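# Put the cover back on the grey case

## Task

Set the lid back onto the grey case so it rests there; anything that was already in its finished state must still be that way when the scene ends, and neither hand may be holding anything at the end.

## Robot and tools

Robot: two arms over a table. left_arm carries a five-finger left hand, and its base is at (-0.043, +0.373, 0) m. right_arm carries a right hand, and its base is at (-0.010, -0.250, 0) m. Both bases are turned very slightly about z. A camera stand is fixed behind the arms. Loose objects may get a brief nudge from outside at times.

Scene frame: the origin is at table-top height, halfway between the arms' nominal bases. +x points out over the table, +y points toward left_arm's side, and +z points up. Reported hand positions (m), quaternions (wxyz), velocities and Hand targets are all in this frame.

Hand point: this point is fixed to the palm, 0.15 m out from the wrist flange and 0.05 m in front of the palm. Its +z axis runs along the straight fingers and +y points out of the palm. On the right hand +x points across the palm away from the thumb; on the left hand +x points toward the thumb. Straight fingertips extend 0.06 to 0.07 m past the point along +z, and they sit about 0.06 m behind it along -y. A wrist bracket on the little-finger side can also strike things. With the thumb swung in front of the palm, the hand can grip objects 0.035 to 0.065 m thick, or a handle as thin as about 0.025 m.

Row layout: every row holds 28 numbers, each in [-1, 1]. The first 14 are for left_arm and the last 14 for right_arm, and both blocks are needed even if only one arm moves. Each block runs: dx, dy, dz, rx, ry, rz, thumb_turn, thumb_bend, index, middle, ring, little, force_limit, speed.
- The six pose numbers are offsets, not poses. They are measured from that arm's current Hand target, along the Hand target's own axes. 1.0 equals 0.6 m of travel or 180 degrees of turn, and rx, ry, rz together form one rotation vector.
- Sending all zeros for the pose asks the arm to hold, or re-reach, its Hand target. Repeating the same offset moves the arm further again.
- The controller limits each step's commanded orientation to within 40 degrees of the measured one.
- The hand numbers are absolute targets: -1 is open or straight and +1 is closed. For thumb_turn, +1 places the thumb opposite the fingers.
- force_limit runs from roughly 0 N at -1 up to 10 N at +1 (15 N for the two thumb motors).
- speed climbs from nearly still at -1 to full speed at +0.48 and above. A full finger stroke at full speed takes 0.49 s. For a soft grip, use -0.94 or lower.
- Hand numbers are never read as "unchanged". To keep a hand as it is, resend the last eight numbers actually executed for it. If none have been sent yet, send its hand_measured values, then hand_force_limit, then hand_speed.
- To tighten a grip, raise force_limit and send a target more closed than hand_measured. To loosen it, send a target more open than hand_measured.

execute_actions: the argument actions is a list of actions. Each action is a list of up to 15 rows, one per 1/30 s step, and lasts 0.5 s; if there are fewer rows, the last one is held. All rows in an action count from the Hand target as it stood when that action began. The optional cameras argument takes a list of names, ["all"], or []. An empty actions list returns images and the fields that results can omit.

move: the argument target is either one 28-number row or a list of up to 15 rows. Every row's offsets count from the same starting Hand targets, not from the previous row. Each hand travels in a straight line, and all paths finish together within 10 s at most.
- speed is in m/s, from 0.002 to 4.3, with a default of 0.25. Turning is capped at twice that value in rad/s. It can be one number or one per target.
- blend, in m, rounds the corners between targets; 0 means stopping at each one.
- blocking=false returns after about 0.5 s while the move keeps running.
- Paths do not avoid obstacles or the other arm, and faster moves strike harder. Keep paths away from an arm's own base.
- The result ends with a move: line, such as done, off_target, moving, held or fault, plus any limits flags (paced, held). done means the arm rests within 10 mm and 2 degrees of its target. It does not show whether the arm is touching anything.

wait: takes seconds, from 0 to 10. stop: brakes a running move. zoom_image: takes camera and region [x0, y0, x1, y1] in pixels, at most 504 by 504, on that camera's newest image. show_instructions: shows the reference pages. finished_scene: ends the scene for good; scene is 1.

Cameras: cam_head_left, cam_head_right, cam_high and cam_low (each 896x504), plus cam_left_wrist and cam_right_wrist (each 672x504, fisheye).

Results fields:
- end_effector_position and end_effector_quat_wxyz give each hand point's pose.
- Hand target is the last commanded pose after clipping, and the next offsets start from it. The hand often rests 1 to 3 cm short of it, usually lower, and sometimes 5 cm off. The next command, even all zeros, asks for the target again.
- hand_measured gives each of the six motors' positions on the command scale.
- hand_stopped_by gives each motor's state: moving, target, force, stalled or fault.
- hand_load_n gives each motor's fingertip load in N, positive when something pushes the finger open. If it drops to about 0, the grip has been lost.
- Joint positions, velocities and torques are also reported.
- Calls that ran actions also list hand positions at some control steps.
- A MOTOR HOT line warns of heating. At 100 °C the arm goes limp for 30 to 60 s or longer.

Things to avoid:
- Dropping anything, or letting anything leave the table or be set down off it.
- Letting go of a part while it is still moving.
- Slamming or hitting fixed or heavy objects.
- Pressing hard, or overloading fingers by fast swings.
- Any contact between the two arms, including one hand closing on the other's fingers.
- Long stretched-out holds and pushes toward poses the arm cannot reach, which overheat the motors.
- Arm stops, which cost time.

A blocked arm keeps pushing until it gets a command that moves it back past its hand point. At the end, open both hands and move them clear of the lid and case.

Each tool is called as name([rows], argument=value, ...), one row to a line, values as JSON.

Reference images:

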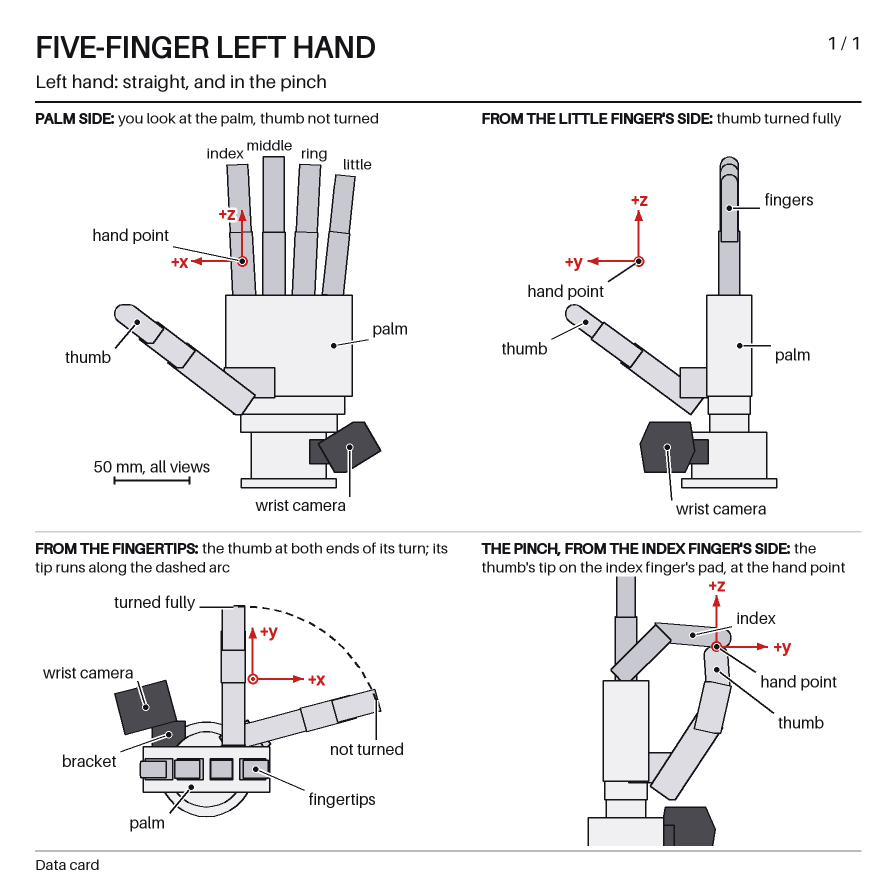

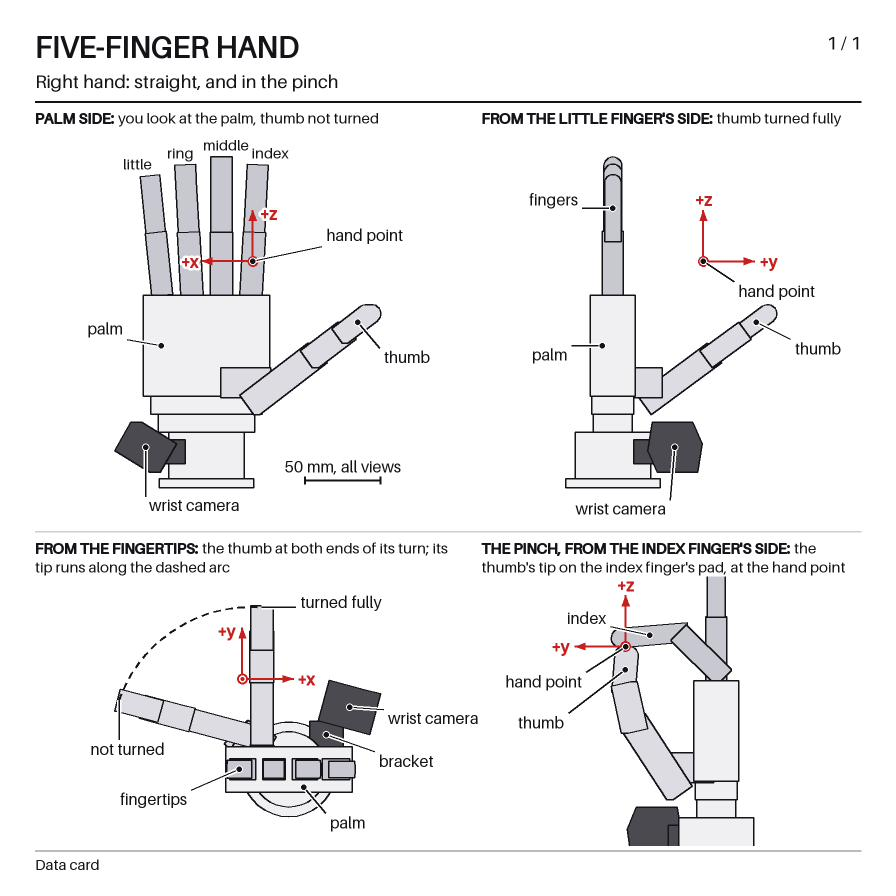

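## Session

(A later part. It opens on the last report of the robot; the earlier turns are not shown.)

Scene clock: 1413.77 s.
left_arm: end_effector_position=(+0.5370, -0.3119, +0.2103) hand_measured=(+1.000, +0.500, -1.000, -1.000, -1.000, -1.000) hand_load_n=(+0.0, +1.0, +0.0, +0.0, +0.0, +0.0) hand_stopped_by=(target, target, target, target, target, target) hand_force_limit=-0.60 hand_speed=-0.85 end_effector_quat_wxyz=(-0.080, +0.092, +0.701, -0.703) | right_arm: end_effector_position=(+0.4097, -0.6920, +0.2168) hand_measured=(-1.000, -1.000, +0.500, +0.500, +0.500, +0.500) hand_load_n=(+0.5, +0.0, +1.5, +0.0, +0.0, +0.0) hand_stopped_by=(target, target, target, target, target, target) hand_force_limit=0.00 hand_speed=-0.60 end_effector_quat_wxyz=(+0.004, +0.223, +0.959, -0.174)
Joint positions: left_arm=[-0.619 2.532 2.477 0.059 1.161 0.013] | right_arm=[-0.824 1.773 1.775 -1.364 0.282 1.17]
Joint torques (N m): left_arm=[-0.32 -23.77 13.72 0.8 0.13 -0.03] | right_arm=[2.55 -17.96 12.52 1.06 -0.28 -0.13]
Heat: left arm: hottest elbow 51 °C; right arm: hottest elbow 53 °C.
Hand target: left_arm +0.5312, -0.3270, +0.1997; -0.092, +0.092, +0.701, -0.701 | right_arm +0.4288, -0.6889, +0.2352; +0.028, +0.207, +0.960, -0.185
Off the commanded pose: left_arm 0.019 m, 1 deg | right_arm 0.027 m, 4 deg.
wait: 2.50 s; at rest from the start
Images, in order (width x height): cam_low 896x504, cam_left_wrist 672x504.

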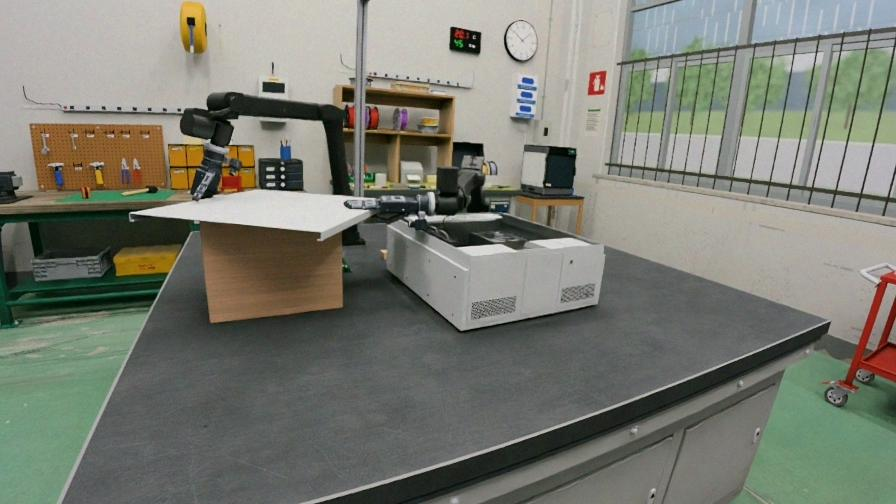

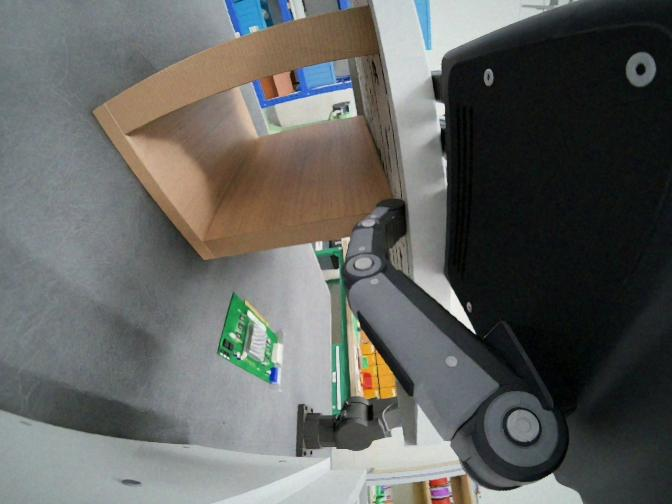

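move(target=[0,0,0,0,0,0,1,0.8,-1,-1,-1,-1,-0.4,-0.85,0,0,0,0,0,0,-1,-1,0.5,0.5,0.5,0.5,0,-0.6], speed=0.1, cameras=["cam_low","cam_left_wrist"])

zoom_image(camera="cam_low", region=[300, 130, 500, 260])

Scene clock: 1421.83 s.
left_arm: end_effector_position=(+0.5370, -0.3119, +0.2103) hand_measured=(+1.000, +0.510, -1.000, -1.000, -1.000, -1.000) hand_load_n=(+0.5, +5.0, +0.0, +0.0, +0.0, +0.0) hand_stopped_by=(target, force, target, target, target, target) hand_force_limit=-0.40 hand_speed=-0.85 end_effector_quat_wxyz=(-0.080, +0.092, +0.701, -0.703) | right_arm: end_effector_position=(+0.4097, -0.6920, +0.2165) hand_measured=(-1.000, -1.000, +0.500, +0.500, +0.500, +0.500) hand_load_n=(+0.0, +0.0, +1.5, +0.0, +0.0, +0.0) hand_stopped_by=(target, target, target, target, target, target) hand_force_limit=0.00 hand_speed=-0.60 end_effector_quat_wxyz=(+0.004, +0.223, +0.959, -0.174)
Joint positions: left_arm=[-0.619 2.532 2.477 0.059 1.161 0.013] | right_arm=[-0.824 1.773 1.775 -1.364 0.282 1.17]
Joint torques (N m): left_arm=[-0.38 -24 13.68 0.81 0.11 -0.03] | right_arm=[4.13 -17.9 12.23 1.18 -0.19 -0.12]
Heat: left arm: hottest elbow 52 °C; right arm: hottest elbow 53 °C.
Hand target: left_arm +0.5312, -0.3270, +0.1998; -0.092, +0.092, +0.701, -0.701 | right_arm +0.4288, -0.6889, +0.2351; +0.028, +0.207, +0.960, -0.185
Off the commanded pose: left_arm 0.019 m, 1 deg | right_arm 0.027 m, 4 deg.
move: off_target (left_arm, right_arm)
Images, in order (width x height): cam_low 896x504, cam_left_wrist 672x504.

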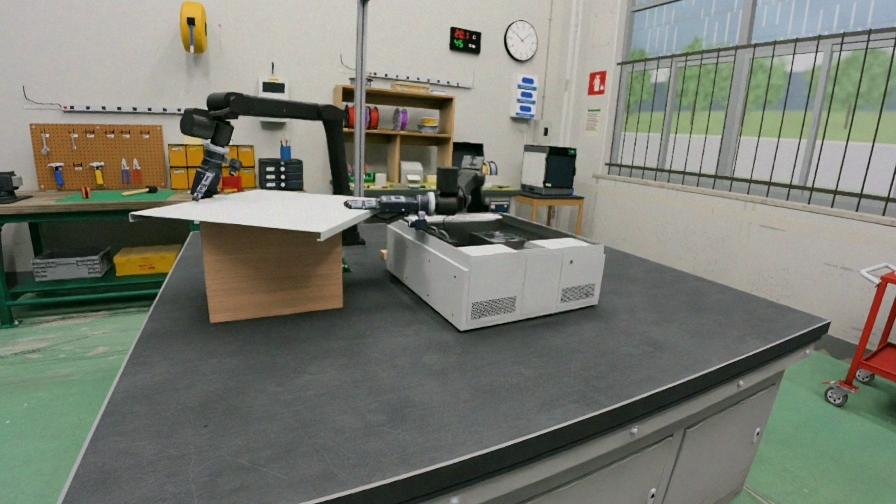

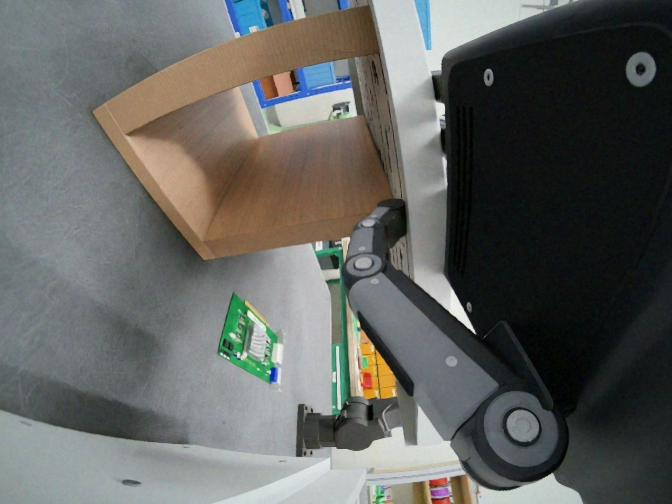

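Scaled by 2.520.

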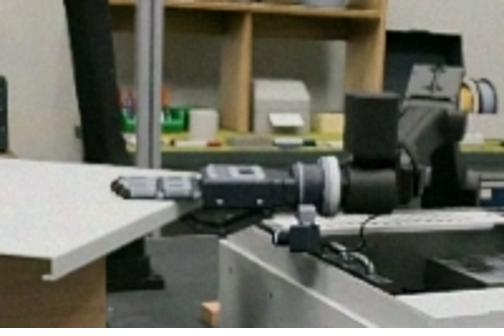

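move([
  [0,0,0,0,0,0,1,0.9,-1,-1,-1,-1,0.1,-0.85,0,0,0,0,0,0,-1,-1,0.5,0.5,0.5,0.5,0,-0.6],
  [0.0642,0,-0.0225,0,-0.045,0,1,0.9,-1,-1,-1,-1,0.1,-0.85,-0.0265,0.0267,-0.0062,-0.0047,-0.0123,-0.0333,-1,-1,0.5,0.5,0.5,0.5,0,-0.6],
], speed=0.04, cameras=["all"])

Scene clock: 1457.57 s.
left_arm: end_effector_position=(+0.5152, -0.2927, +0.2101) hand_measured=(+1.000, +0.520, -1.000, -1.000, -1.000, -1.000) hand_load_n=(+0.5, +3.0, +0.0, +0.0, +0.0, +0.0) hand_stopped_by=(target, force, target, target, target, target) hand_force_limit=0.10 hand_speed=-0.85 end_effector_quat_wxyz=(-0.029, +0.042, +0.705, -0.708) | right_arm: end_effector_position=(+0.4243, -0.6815, +0.2111) hand_measured=(-1.000, -1.000, +0.500, +0.500, +0.500, +0.500) hand_load_n=(+0.0, +0.0, +1.0, +0.0, +0.0, +0.0) hand_stopped_by=(target, target, target, target, target, target) hand_force_limit=0.00 hand_speed=-0.60 end_effector_quat_wxyz=(+0.011, +0.174, +0.970, -0.170)
Joint positions: left_arm=[-0.628 2.309 2.058 0.257 1.009 0.014] | right_arm=[-0.802 1.783 1.775 -1.338 0.262 1.091]
Joint torques (N m): left_arm=[-0.73 -25.47 7.56 2.17 0.05 -0.01] | right_arm=[3.9 -16.62 14.74 0.99 -0.37 -0.22]
Heat: left arm: hottest elbow 53 °C; right arm: hottest elbow 54 °C.
Hand target: left_arm +0.4977, -0.3039, +0.1997; -0.042, +0.042, +0.706, -0.705 | right_arm +0.4499, -0.6802, +0.2352; +0.039, +0.153, +0.970, -0.183
Off the commanded pose: left_arm 0.023 m, 2 deg | right_arm 0.035 m, 4 deg.
move: off_target (left_arm, right_arm)

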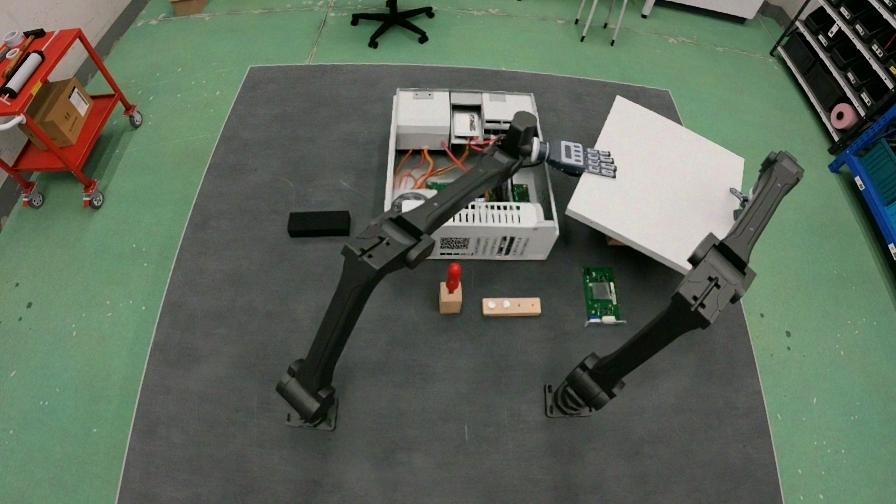

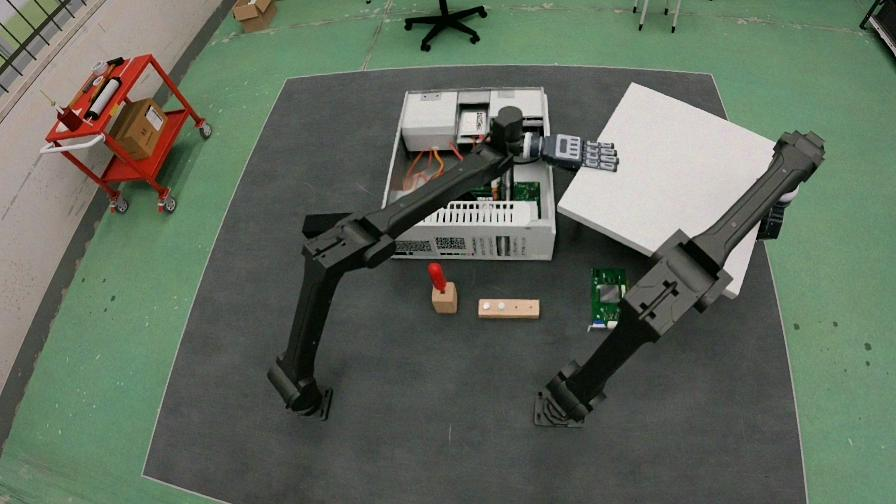

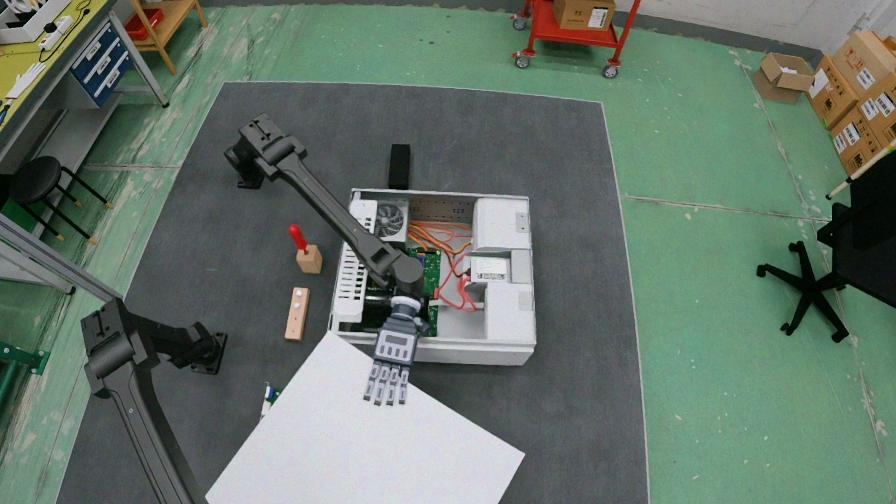

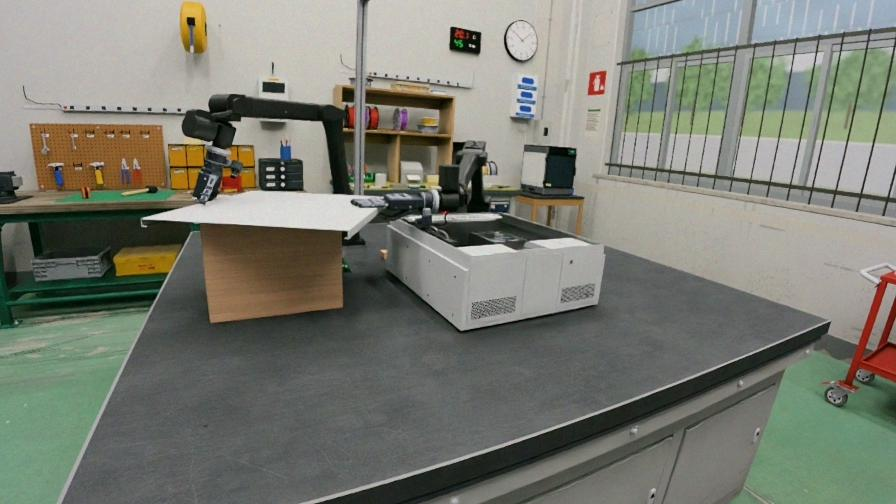

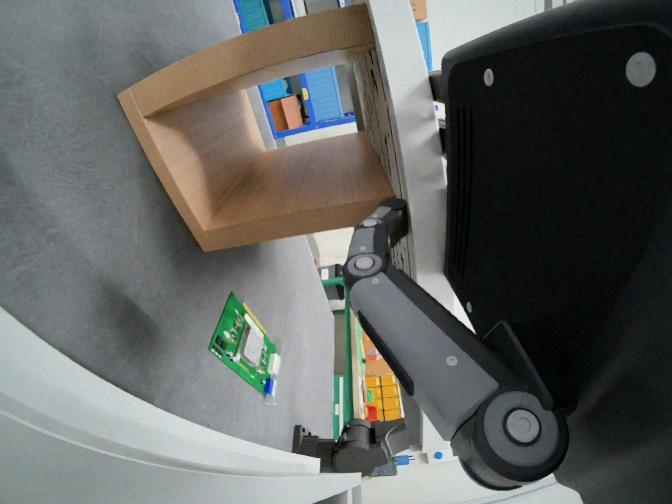

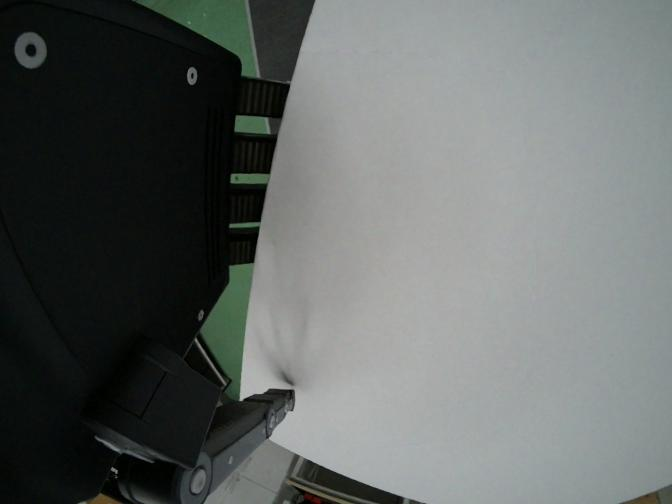

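move([
  [0.0593,0,-0.0239,0,-0.045,0,1,0.9,-1,-1,-1,-1,0.1,-0.85,-0.0318,0.0253,-0.0192,-0.0047,-0.0123,-0.0333,-1,-1,0.5,0.5,0.5,0.5,0,-0.6],
  [0.1166,0,-0.0406,0,-0.09,0,1,0.9,-1,-1,-1,-1,0.1,-0.85,-0.0617,0.0611,-0.0281,-0.0094,-0.0246,-0.0666,-1,-1,0.5,0.5,0.5,0.5,0,-0.6],
], speed=0.05, blend=[0.01,0], cameras=["all"])

Scene clock: 1474.40 s.
left_arm: end_effector_position=(+0.4446, -0.2685, +0.2075) hand_measured=(+1.000, +0.520, -1.000, -1.000, -1.000, -1.000) hand_load_n=(+0.0, +1.0, +0.0, +0.0, +0.0, -0.5) hand_stopped_by=(target, force, target, target, target, target) hand_force_limit=0.10 hand_speed=-0.85 end_effector_quat_wxyz=(+0.069, -0.057, +0.703, -0.705) | right_arm: end_effector_position=(+0.4388, -0.6827, +0.2091) hand_measured=(-1.000, -1.000, +0.500, +0.500, +0.500, +0.500) hand_load_n=(+0.5, +0.5, +2.5, +0.0, +0.0, +0.0) hand_stopped_by=(target, target, target, target, target, target) hand_force_limit=0.00 hand_speed=-0.60 end_effector_quat_wxyz=(+0.014, +0.105, +0.980, -0.169)
Joint positions: left_arm=[-0.709 2.008 1.525 0.489 0.65 0.014] | right_arm=[-0.792 1.826 1.832 -1.334 0.242 0.959]
Joint torques (N m): left_arm=[-0.26 -21.07 6.95 2.28 0.3 -0.01] | right_arm=[6.95 -18.02 16.42 0.83 -1.31 -0.47]
Heat: left arm: hottest elbow 50 °C; right arm: hottest elbow 55 °C.
Hand target: left_arm +0.4310, -0.2714, +0.1997; +0.057, -0.058, +0.705, -0.704 | right_arm +0.4961, -0.6521, +0.2432; +0.059, +0.043, +0.981, -0.177
Off the commanded pose: left_arm 0.016 m, 1 deg | right_arm 0.073 m, 9 deg.
move: off_target (left_arm, right_arm)

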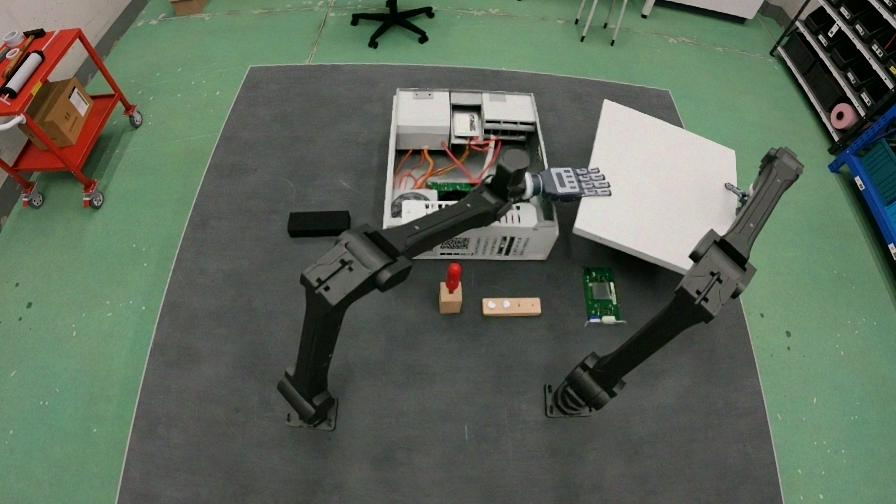

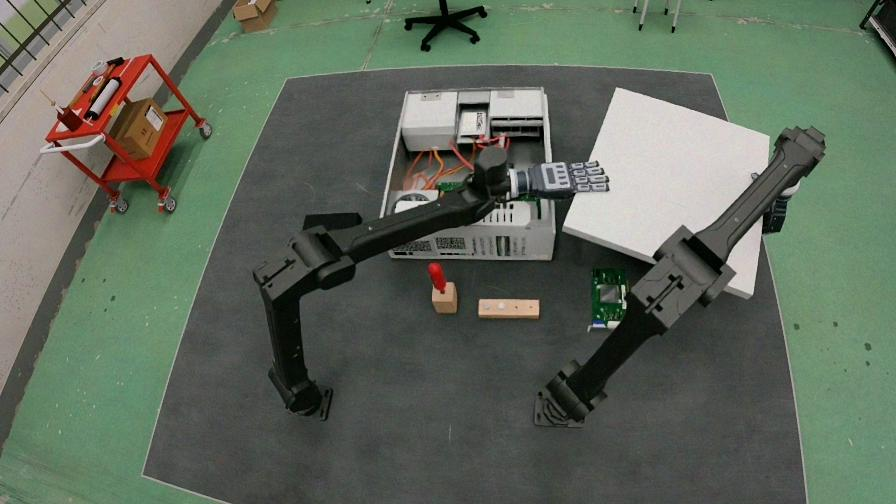

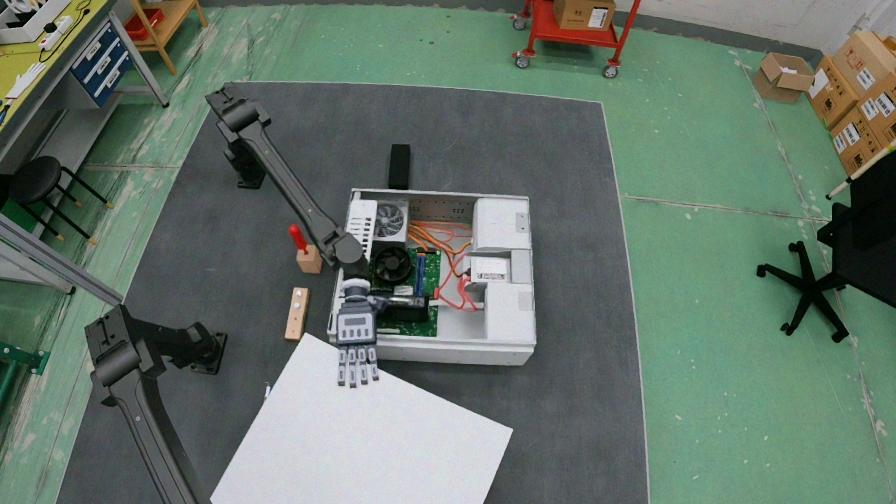

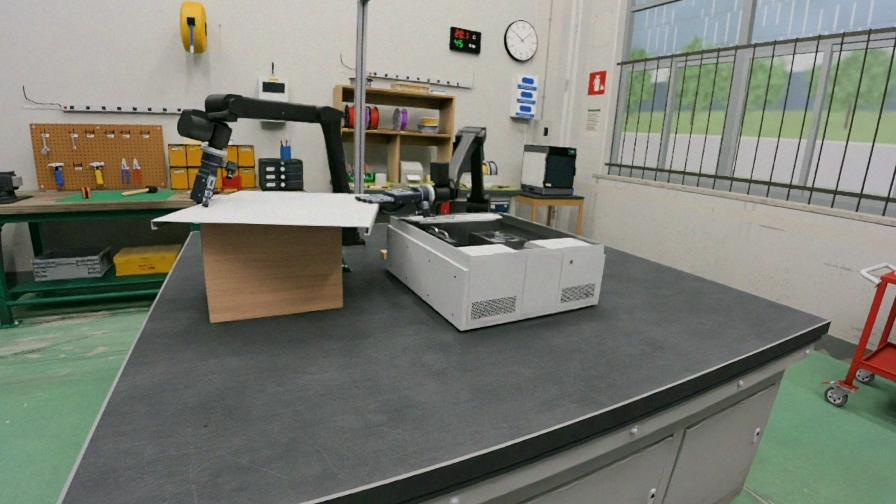

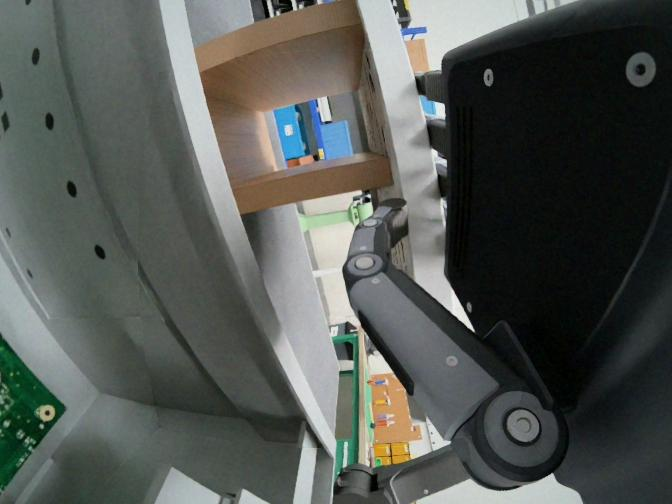

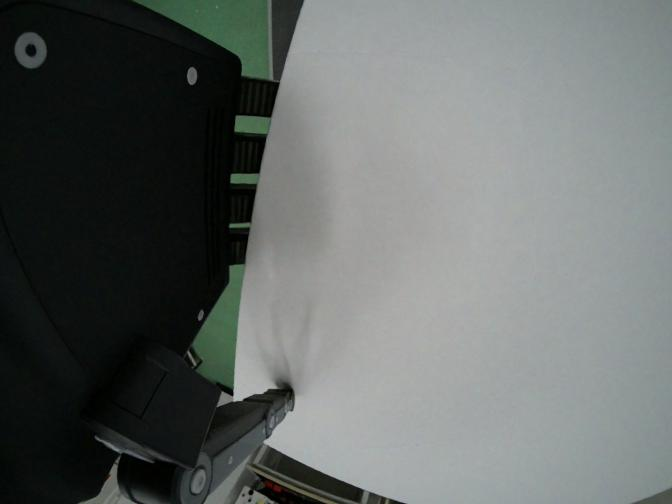

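move([
  [0.0719,0,0.0163,0,-0.02,0,1,0.9,-1,-1,-1,-1,0.1,-0.85,0.0227,-0.0587,0.0184,-0.0023,-0.0061,-0.0165,-1,-1,0.5,0.5,0.5,0.5,0,-0.6],
  [0.1477,0,0.0461,0,-0.04,0,1,0.9,-1,-1,-1,-1,0.1,-0.85,-0.0274,-0.0643,0.0275,-0.0047,-0.0123,-0.0333,-1,-1,0.5,0.5,0.5,0.5,0,-0.6],
], speed=0.05, blend=[0.01,0], cameras=["all"])

Scene clock: 1531.00 s.
left_arm: end_effector_position=(+0.3897, -0.2860, +0.2083) hand_measured=(+1.000, +0.520, -1.000, -1.000, -1.000, -1.000) hand_load_n=(+0.5, +5.0, +0.5, +0.5, +0.0, +0.0) hand_stopped_by=(target, force, target, target, target, target) hand_force_limit=0.10 hand_speed=-0.85 end_effector_quat_wxyz=(+0.129, -0.119, +0.696, -0.696) | right_arm: end_effector_position=(+0.4424, -0.6915, +0.2113) hand_measured=(-1.000, -1.000, +0.500, +0.500, +0.500, +0.500) hand_load_n=(+0.5, +2.0, +0.5, +0.0, +0.5, +4.5) hand_stopped_by=(target, target, target, target, target, target) hand_force_limit=0.00 hand_speed=-0.60 end_effector_quat_wxyz=(+0.008, -0.008, +0.990, -0.139)
Joint positions: left_arm=[-0.833 1.902 1.357 0.548 0.35 0.014] | right_arm=[-0.812 1.919 1.98 -1.415 0.177 0.721]
Joint torques (N m): left_arm=[-3.96 -17.96 8.05 2.41 0.37 -0.02] | right_arm=[5.89 -17.44 19.07 2.25 -1.06 0.51]
Heat: left arm: hottest elbow 43 °C; right arm: hottest elbow 61 °C.
Hand target: left_arm +0.3480, -0.3131, +0.1999; +0.102, -0.102, +0.700, -0.699 | right_arm +0.5101, -0.6948, +0.2431; +0.069, -0.013, +0.982, -0.174
Off the commanded pose: left_arm 0.050 m, 4 deg | right_arm 0.075 m, 8 deg.
move: off_target (left_arm, right_arm)

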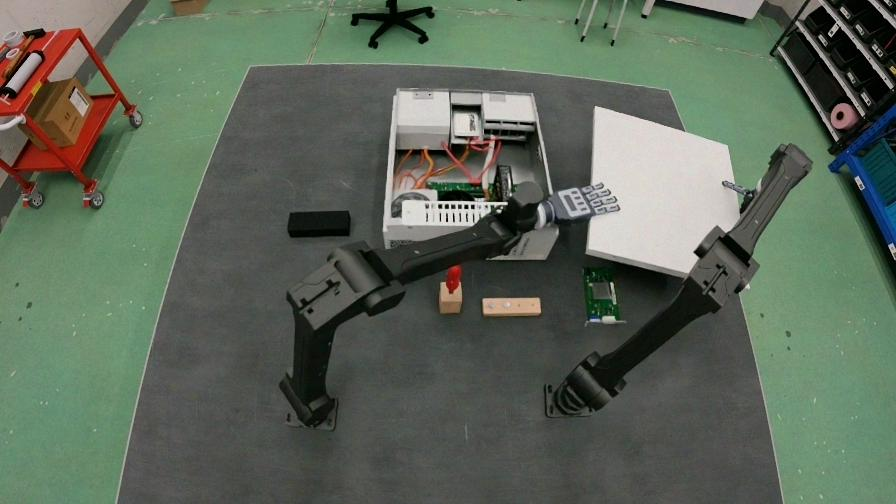

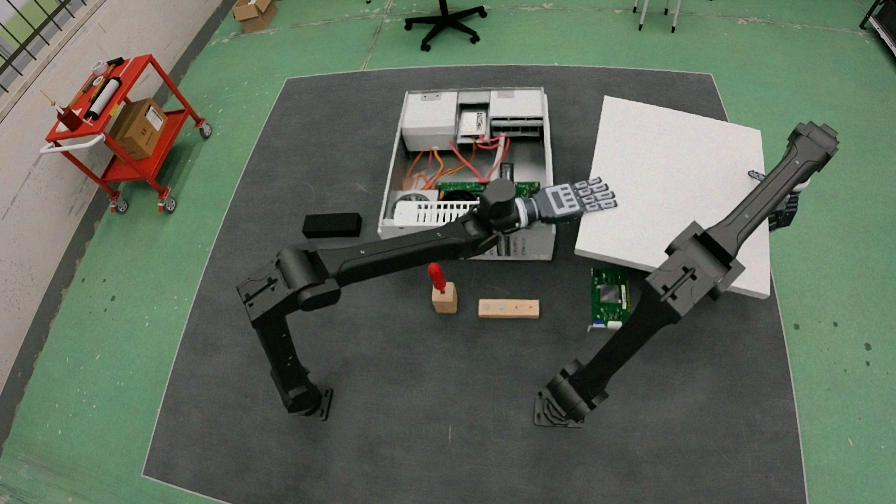

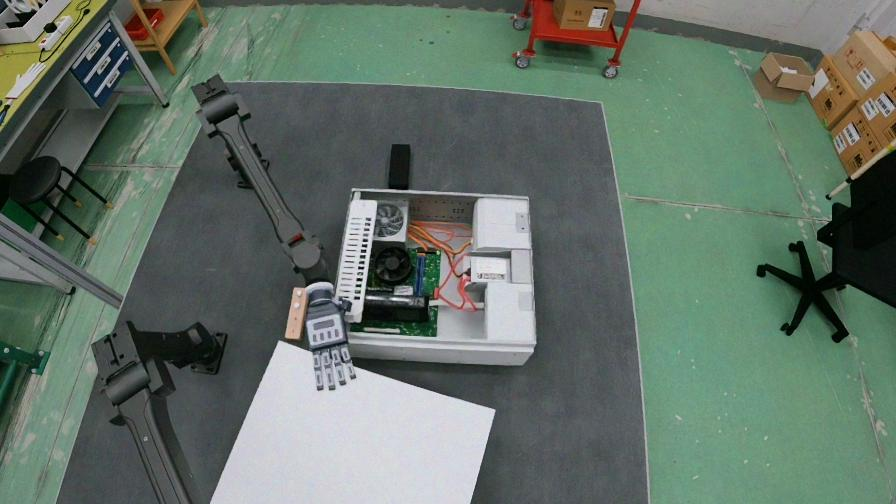

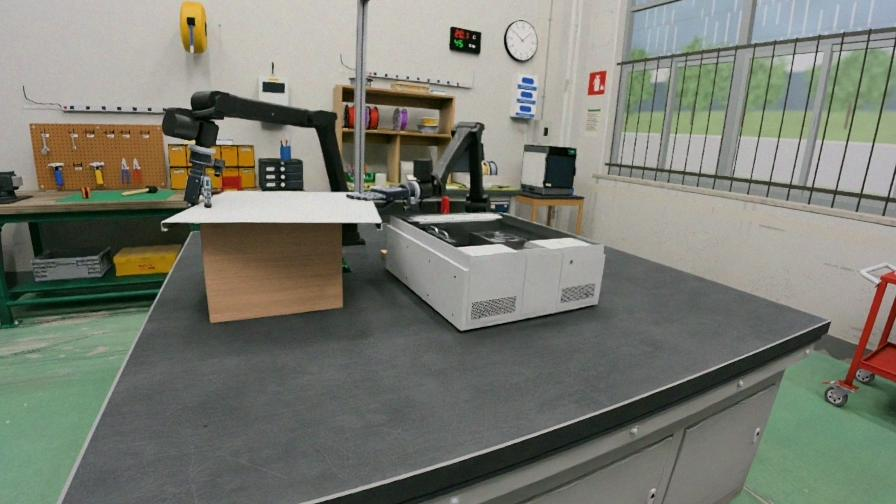

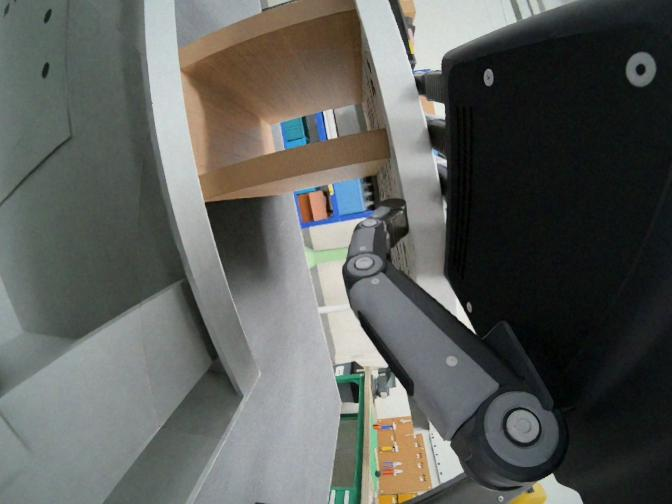

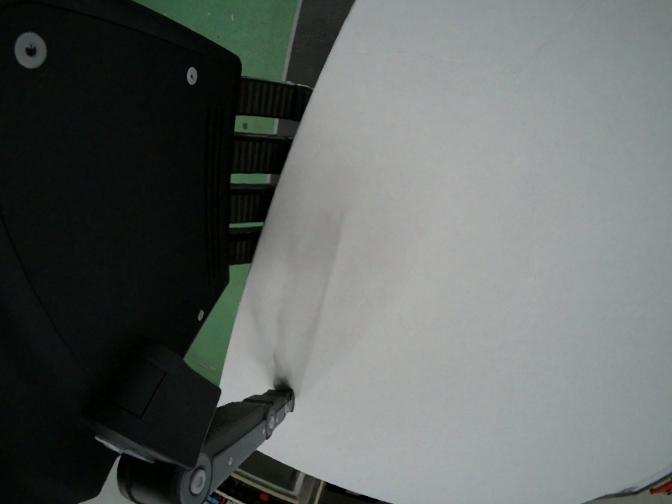

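move([
  [-0.0841,0,-0.0257,0,0,0,1,0.9,-1,-1,-1,-1,0.1,-0.85,0.1042,0.0029,-0.0014,0.0058,0.0153,0.0413,-1,-1,0.5,0.5,0.5,0.5,0,-0.6],
  [-0.0841,0,-0.0257,0,0,0,1,-1,-1,-1,-1,-1,0.1,-0.4,0.1042,0.0029,-0.0014,0.0058,0.0153,0.0413,-1,-1,0.5,0.5,0.5,0.5,0,-0.6],
], speed=0.06, cameras=["cam_low","cam_left_wrist","cam_right_wrist","cam_high"])

Scene clock: 1560.93 s.
left_arm: end_effector_position=(+0.3841, -0.2819, +0.2078) hand_measured=(+1.000, -1.000, -1.000, -1.000, -1.000, -1.000) hand_load_n=(+0.0, +0.0, +0.0, +0.0, +0.0, +0.0) hand_stopped_by=(target, target, target, target, target, target) hand_force_limit=0.10 hand_speed=-0.40 end_effector_quat_wxyz=(+0.105, -0.096, +0.700, -0.700) | right_arm: end_effector_position=(+0.4407, -0.6924, +0.2124) hand_measured=(-1.000, -1.000, +0.500, +0.500, +0.500, +0.500) hand_load_n=(+0.0, +0.0, +1.0, +0.0, +0.0, +0.0) hand_stopped_by=(target, target, target, target, target, target) hand_force_limit=0.00 hand_speed=-0.60 end_effector_quat_wxyz=(+0.029, +0.038, +0.986, -0.159)
Joint positions: left_arm=[-0.817 1.903 1.357 0.548 0.433 0.011] | right_arm=[-0.815 1.858 1.885 -1.328 0.185 0.805]
Joint torques (N m): left_arm=[1.49 -16.73 9.74 2.06 0.4 -0.01] | right_arm=[0.38 -21.19 9.92 1.72 -0.24 0.42]
Heat: left arm: hottest elbow 43 °C; right arm: hottest elbow 74 °C.
Hand target: left_arm +0.3919, -0.2840, +0.1999; +0.102, -0.102, +0.700, -0.699 | right_arm +0.4480, -0.6959, +0.2351; +0.056, +0.056, +0.981, -0.178
Off the commanded pose: left_arm 0.011 m, 1 deg | right_arm 0.024 m, 4 deg.
move: off_target (left_arm, right_arm); target 2's new numbers were sent with left_arm's hand 0.011 m and 1 deg from that target
Images, in order (width x height): cam_high 896x504, cam_low 896x504, cam_left_wrist 672x504, cam_right_wrist 672x504.

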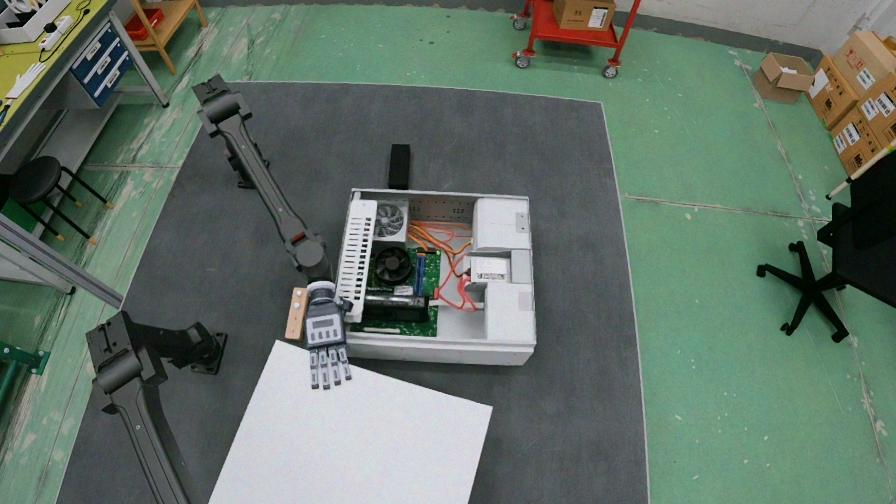

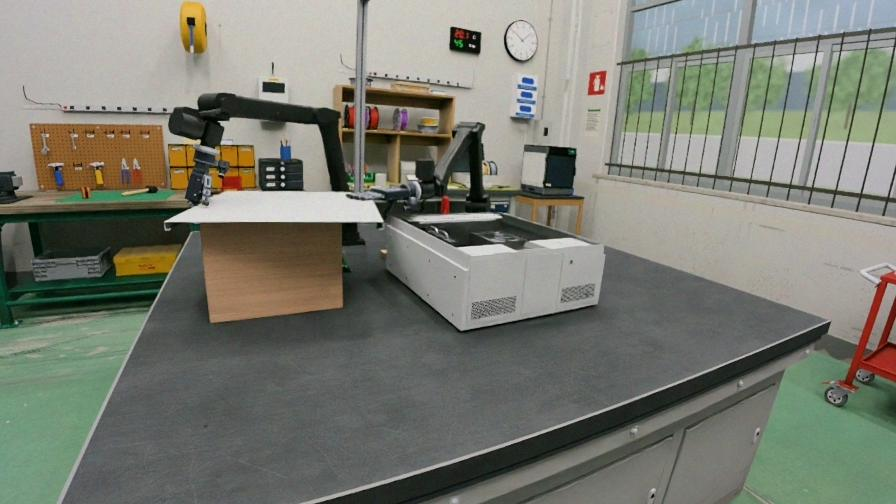

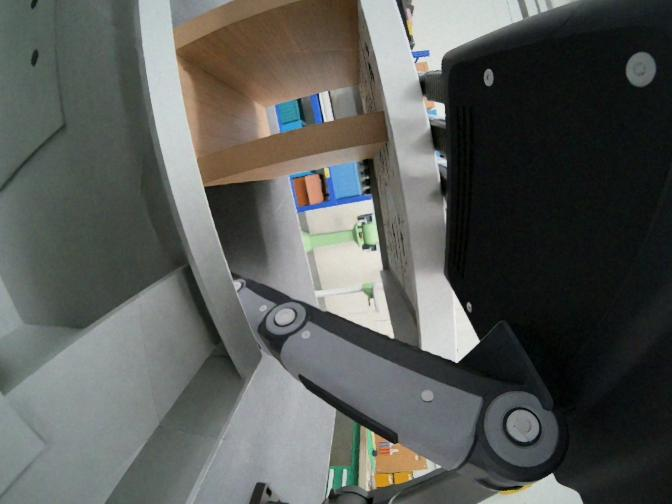

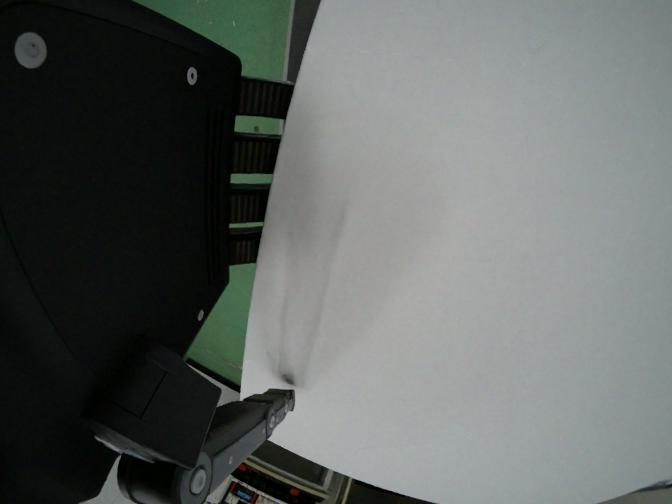

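move([
  [0,-0.0333,-0.0417,0,0,0,1,-1,-1,-1,-1,-1,0.1,-0.4,0,0,0,0,0,0,-1,-1,0.5,0.5,0.5,0.5,0,-0.6],
  [-0.195,-0.0285,0.0699,0,0.1194,0,1,-1,-1,-1,-1,-1,0.1,-0.4,0,0,0,0,0,0,-1,-1,0.5,0.5,0.5,0.5,0,-0.6],
], speed=0.12, blend=[0.01,0], cameras=["cam_low","cam_left_wrist","cam_high"])

zoom_image(camera="cam_high", region=[260, 290, 520, 504])

zoom_image(camera="cam_low", region=[280, 130, 480, 260])

Scene clock: 1572.67 s.
left_arm: end_effector_position=(+0.5016, -0.2869, +0.2125) hand_measured=(+1.000, -1.000, -1.000, -1.000, -1.000, -1.000) hand_load_n=(+0.0, +0.0, +0.0, +0.0, +0.0, +0.0) hand_stopped_by=(target, target, target, target, target, target) hand_force_limit=0.10 hand_speed=-0.40 end_effector_quat_wxyz=(-0.035, +0.028, +0.710, -0.703) | right_arm: end_effector_position=(+0.4407, -0.6925, +0.2124) hand_measured=(-1.000, -1.000, +0.500, +0.500, +0.500, +0.500) hand_load_n=(+0.0, +0.0, +1.5, +0.0, +0.0, +0.0) hand_stopped_by=(target, target, target, target, target, target) hand_force_limit=0.00 hand_speed=-0.60 end_effector_quat_wxyz=(+0.029, +0.039, +0.986, -0.159)
Joint positions: left_arm=[-0.634 2.26 1.983 0.26 0.991 0.003] | right_arm=[-0.815 1.858 1.885 -1.328 0.185 0.805]
Joint torques (N m): left_arm=[1.61 -22.01 13.81 1.01 0.35 0.07] | right_arm=[1.85 -21.13 9.94 1.73 -0.21 0.38]
Heat: left arm: hottest elbow 44 °C; right arm: hottest elbow 71 °C.
Hand target: left_arm +0.5160, -0.2909, +0.2168; -0.031, +0.030, +0.707, -0.706 | right_arm +0.4480, -0.6959, +0.2351; +0.056, +0.056, +0.981, -0.178
Off the commanded pose: left_arm 0.016 m, 1 deg | right_arm 0.024 m, 4 deg.
move: off_target (left_arm, right_arm)
Images, in order (width x height): cam_high 896x504, cam_low 896x504, cam_left_wrist 672x504.

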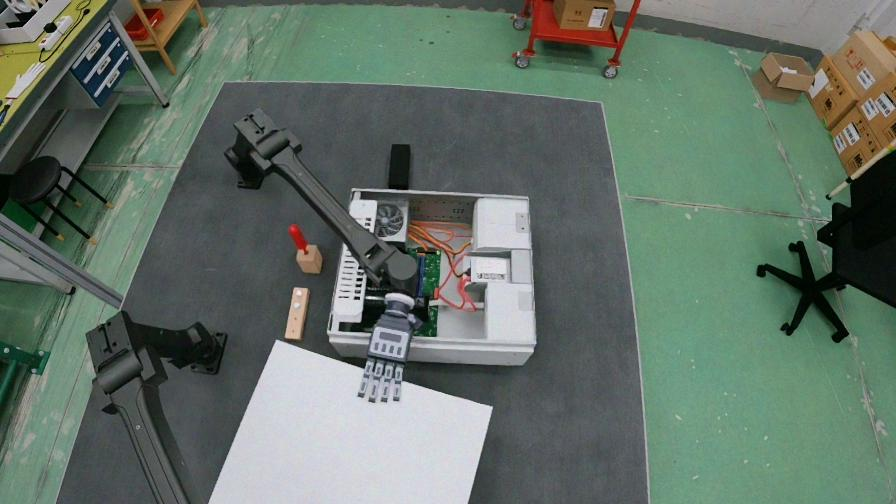

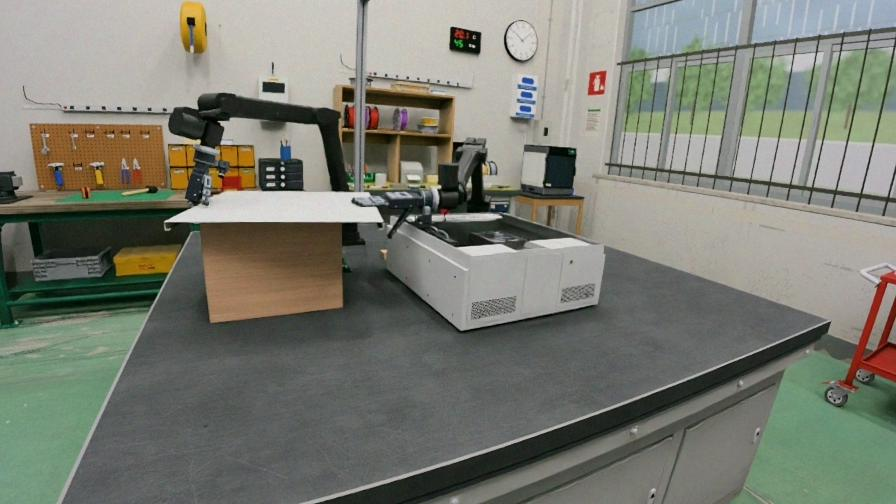

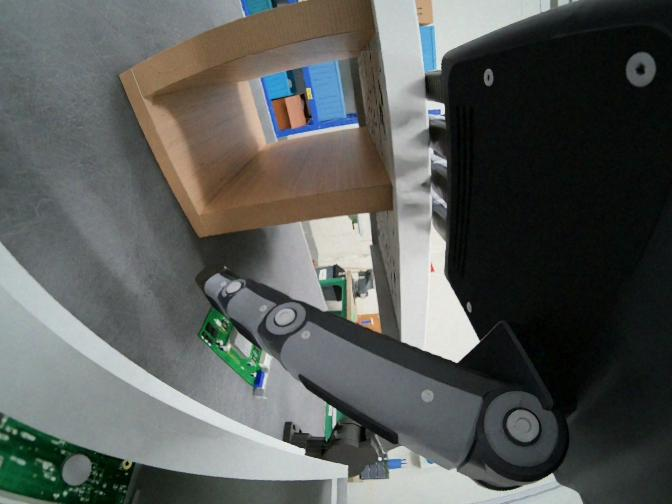

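Scaled by 1.938.

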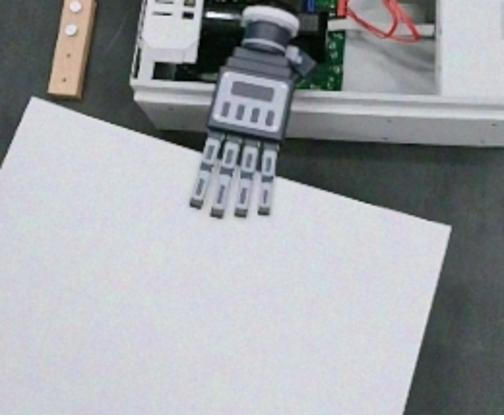

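Scaled by 2.520.

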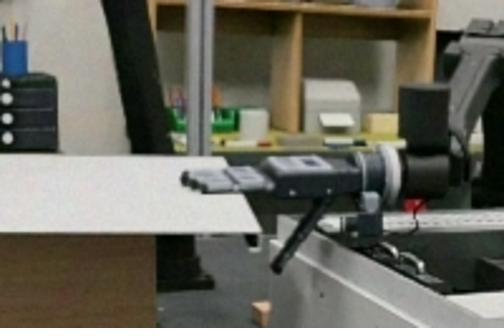

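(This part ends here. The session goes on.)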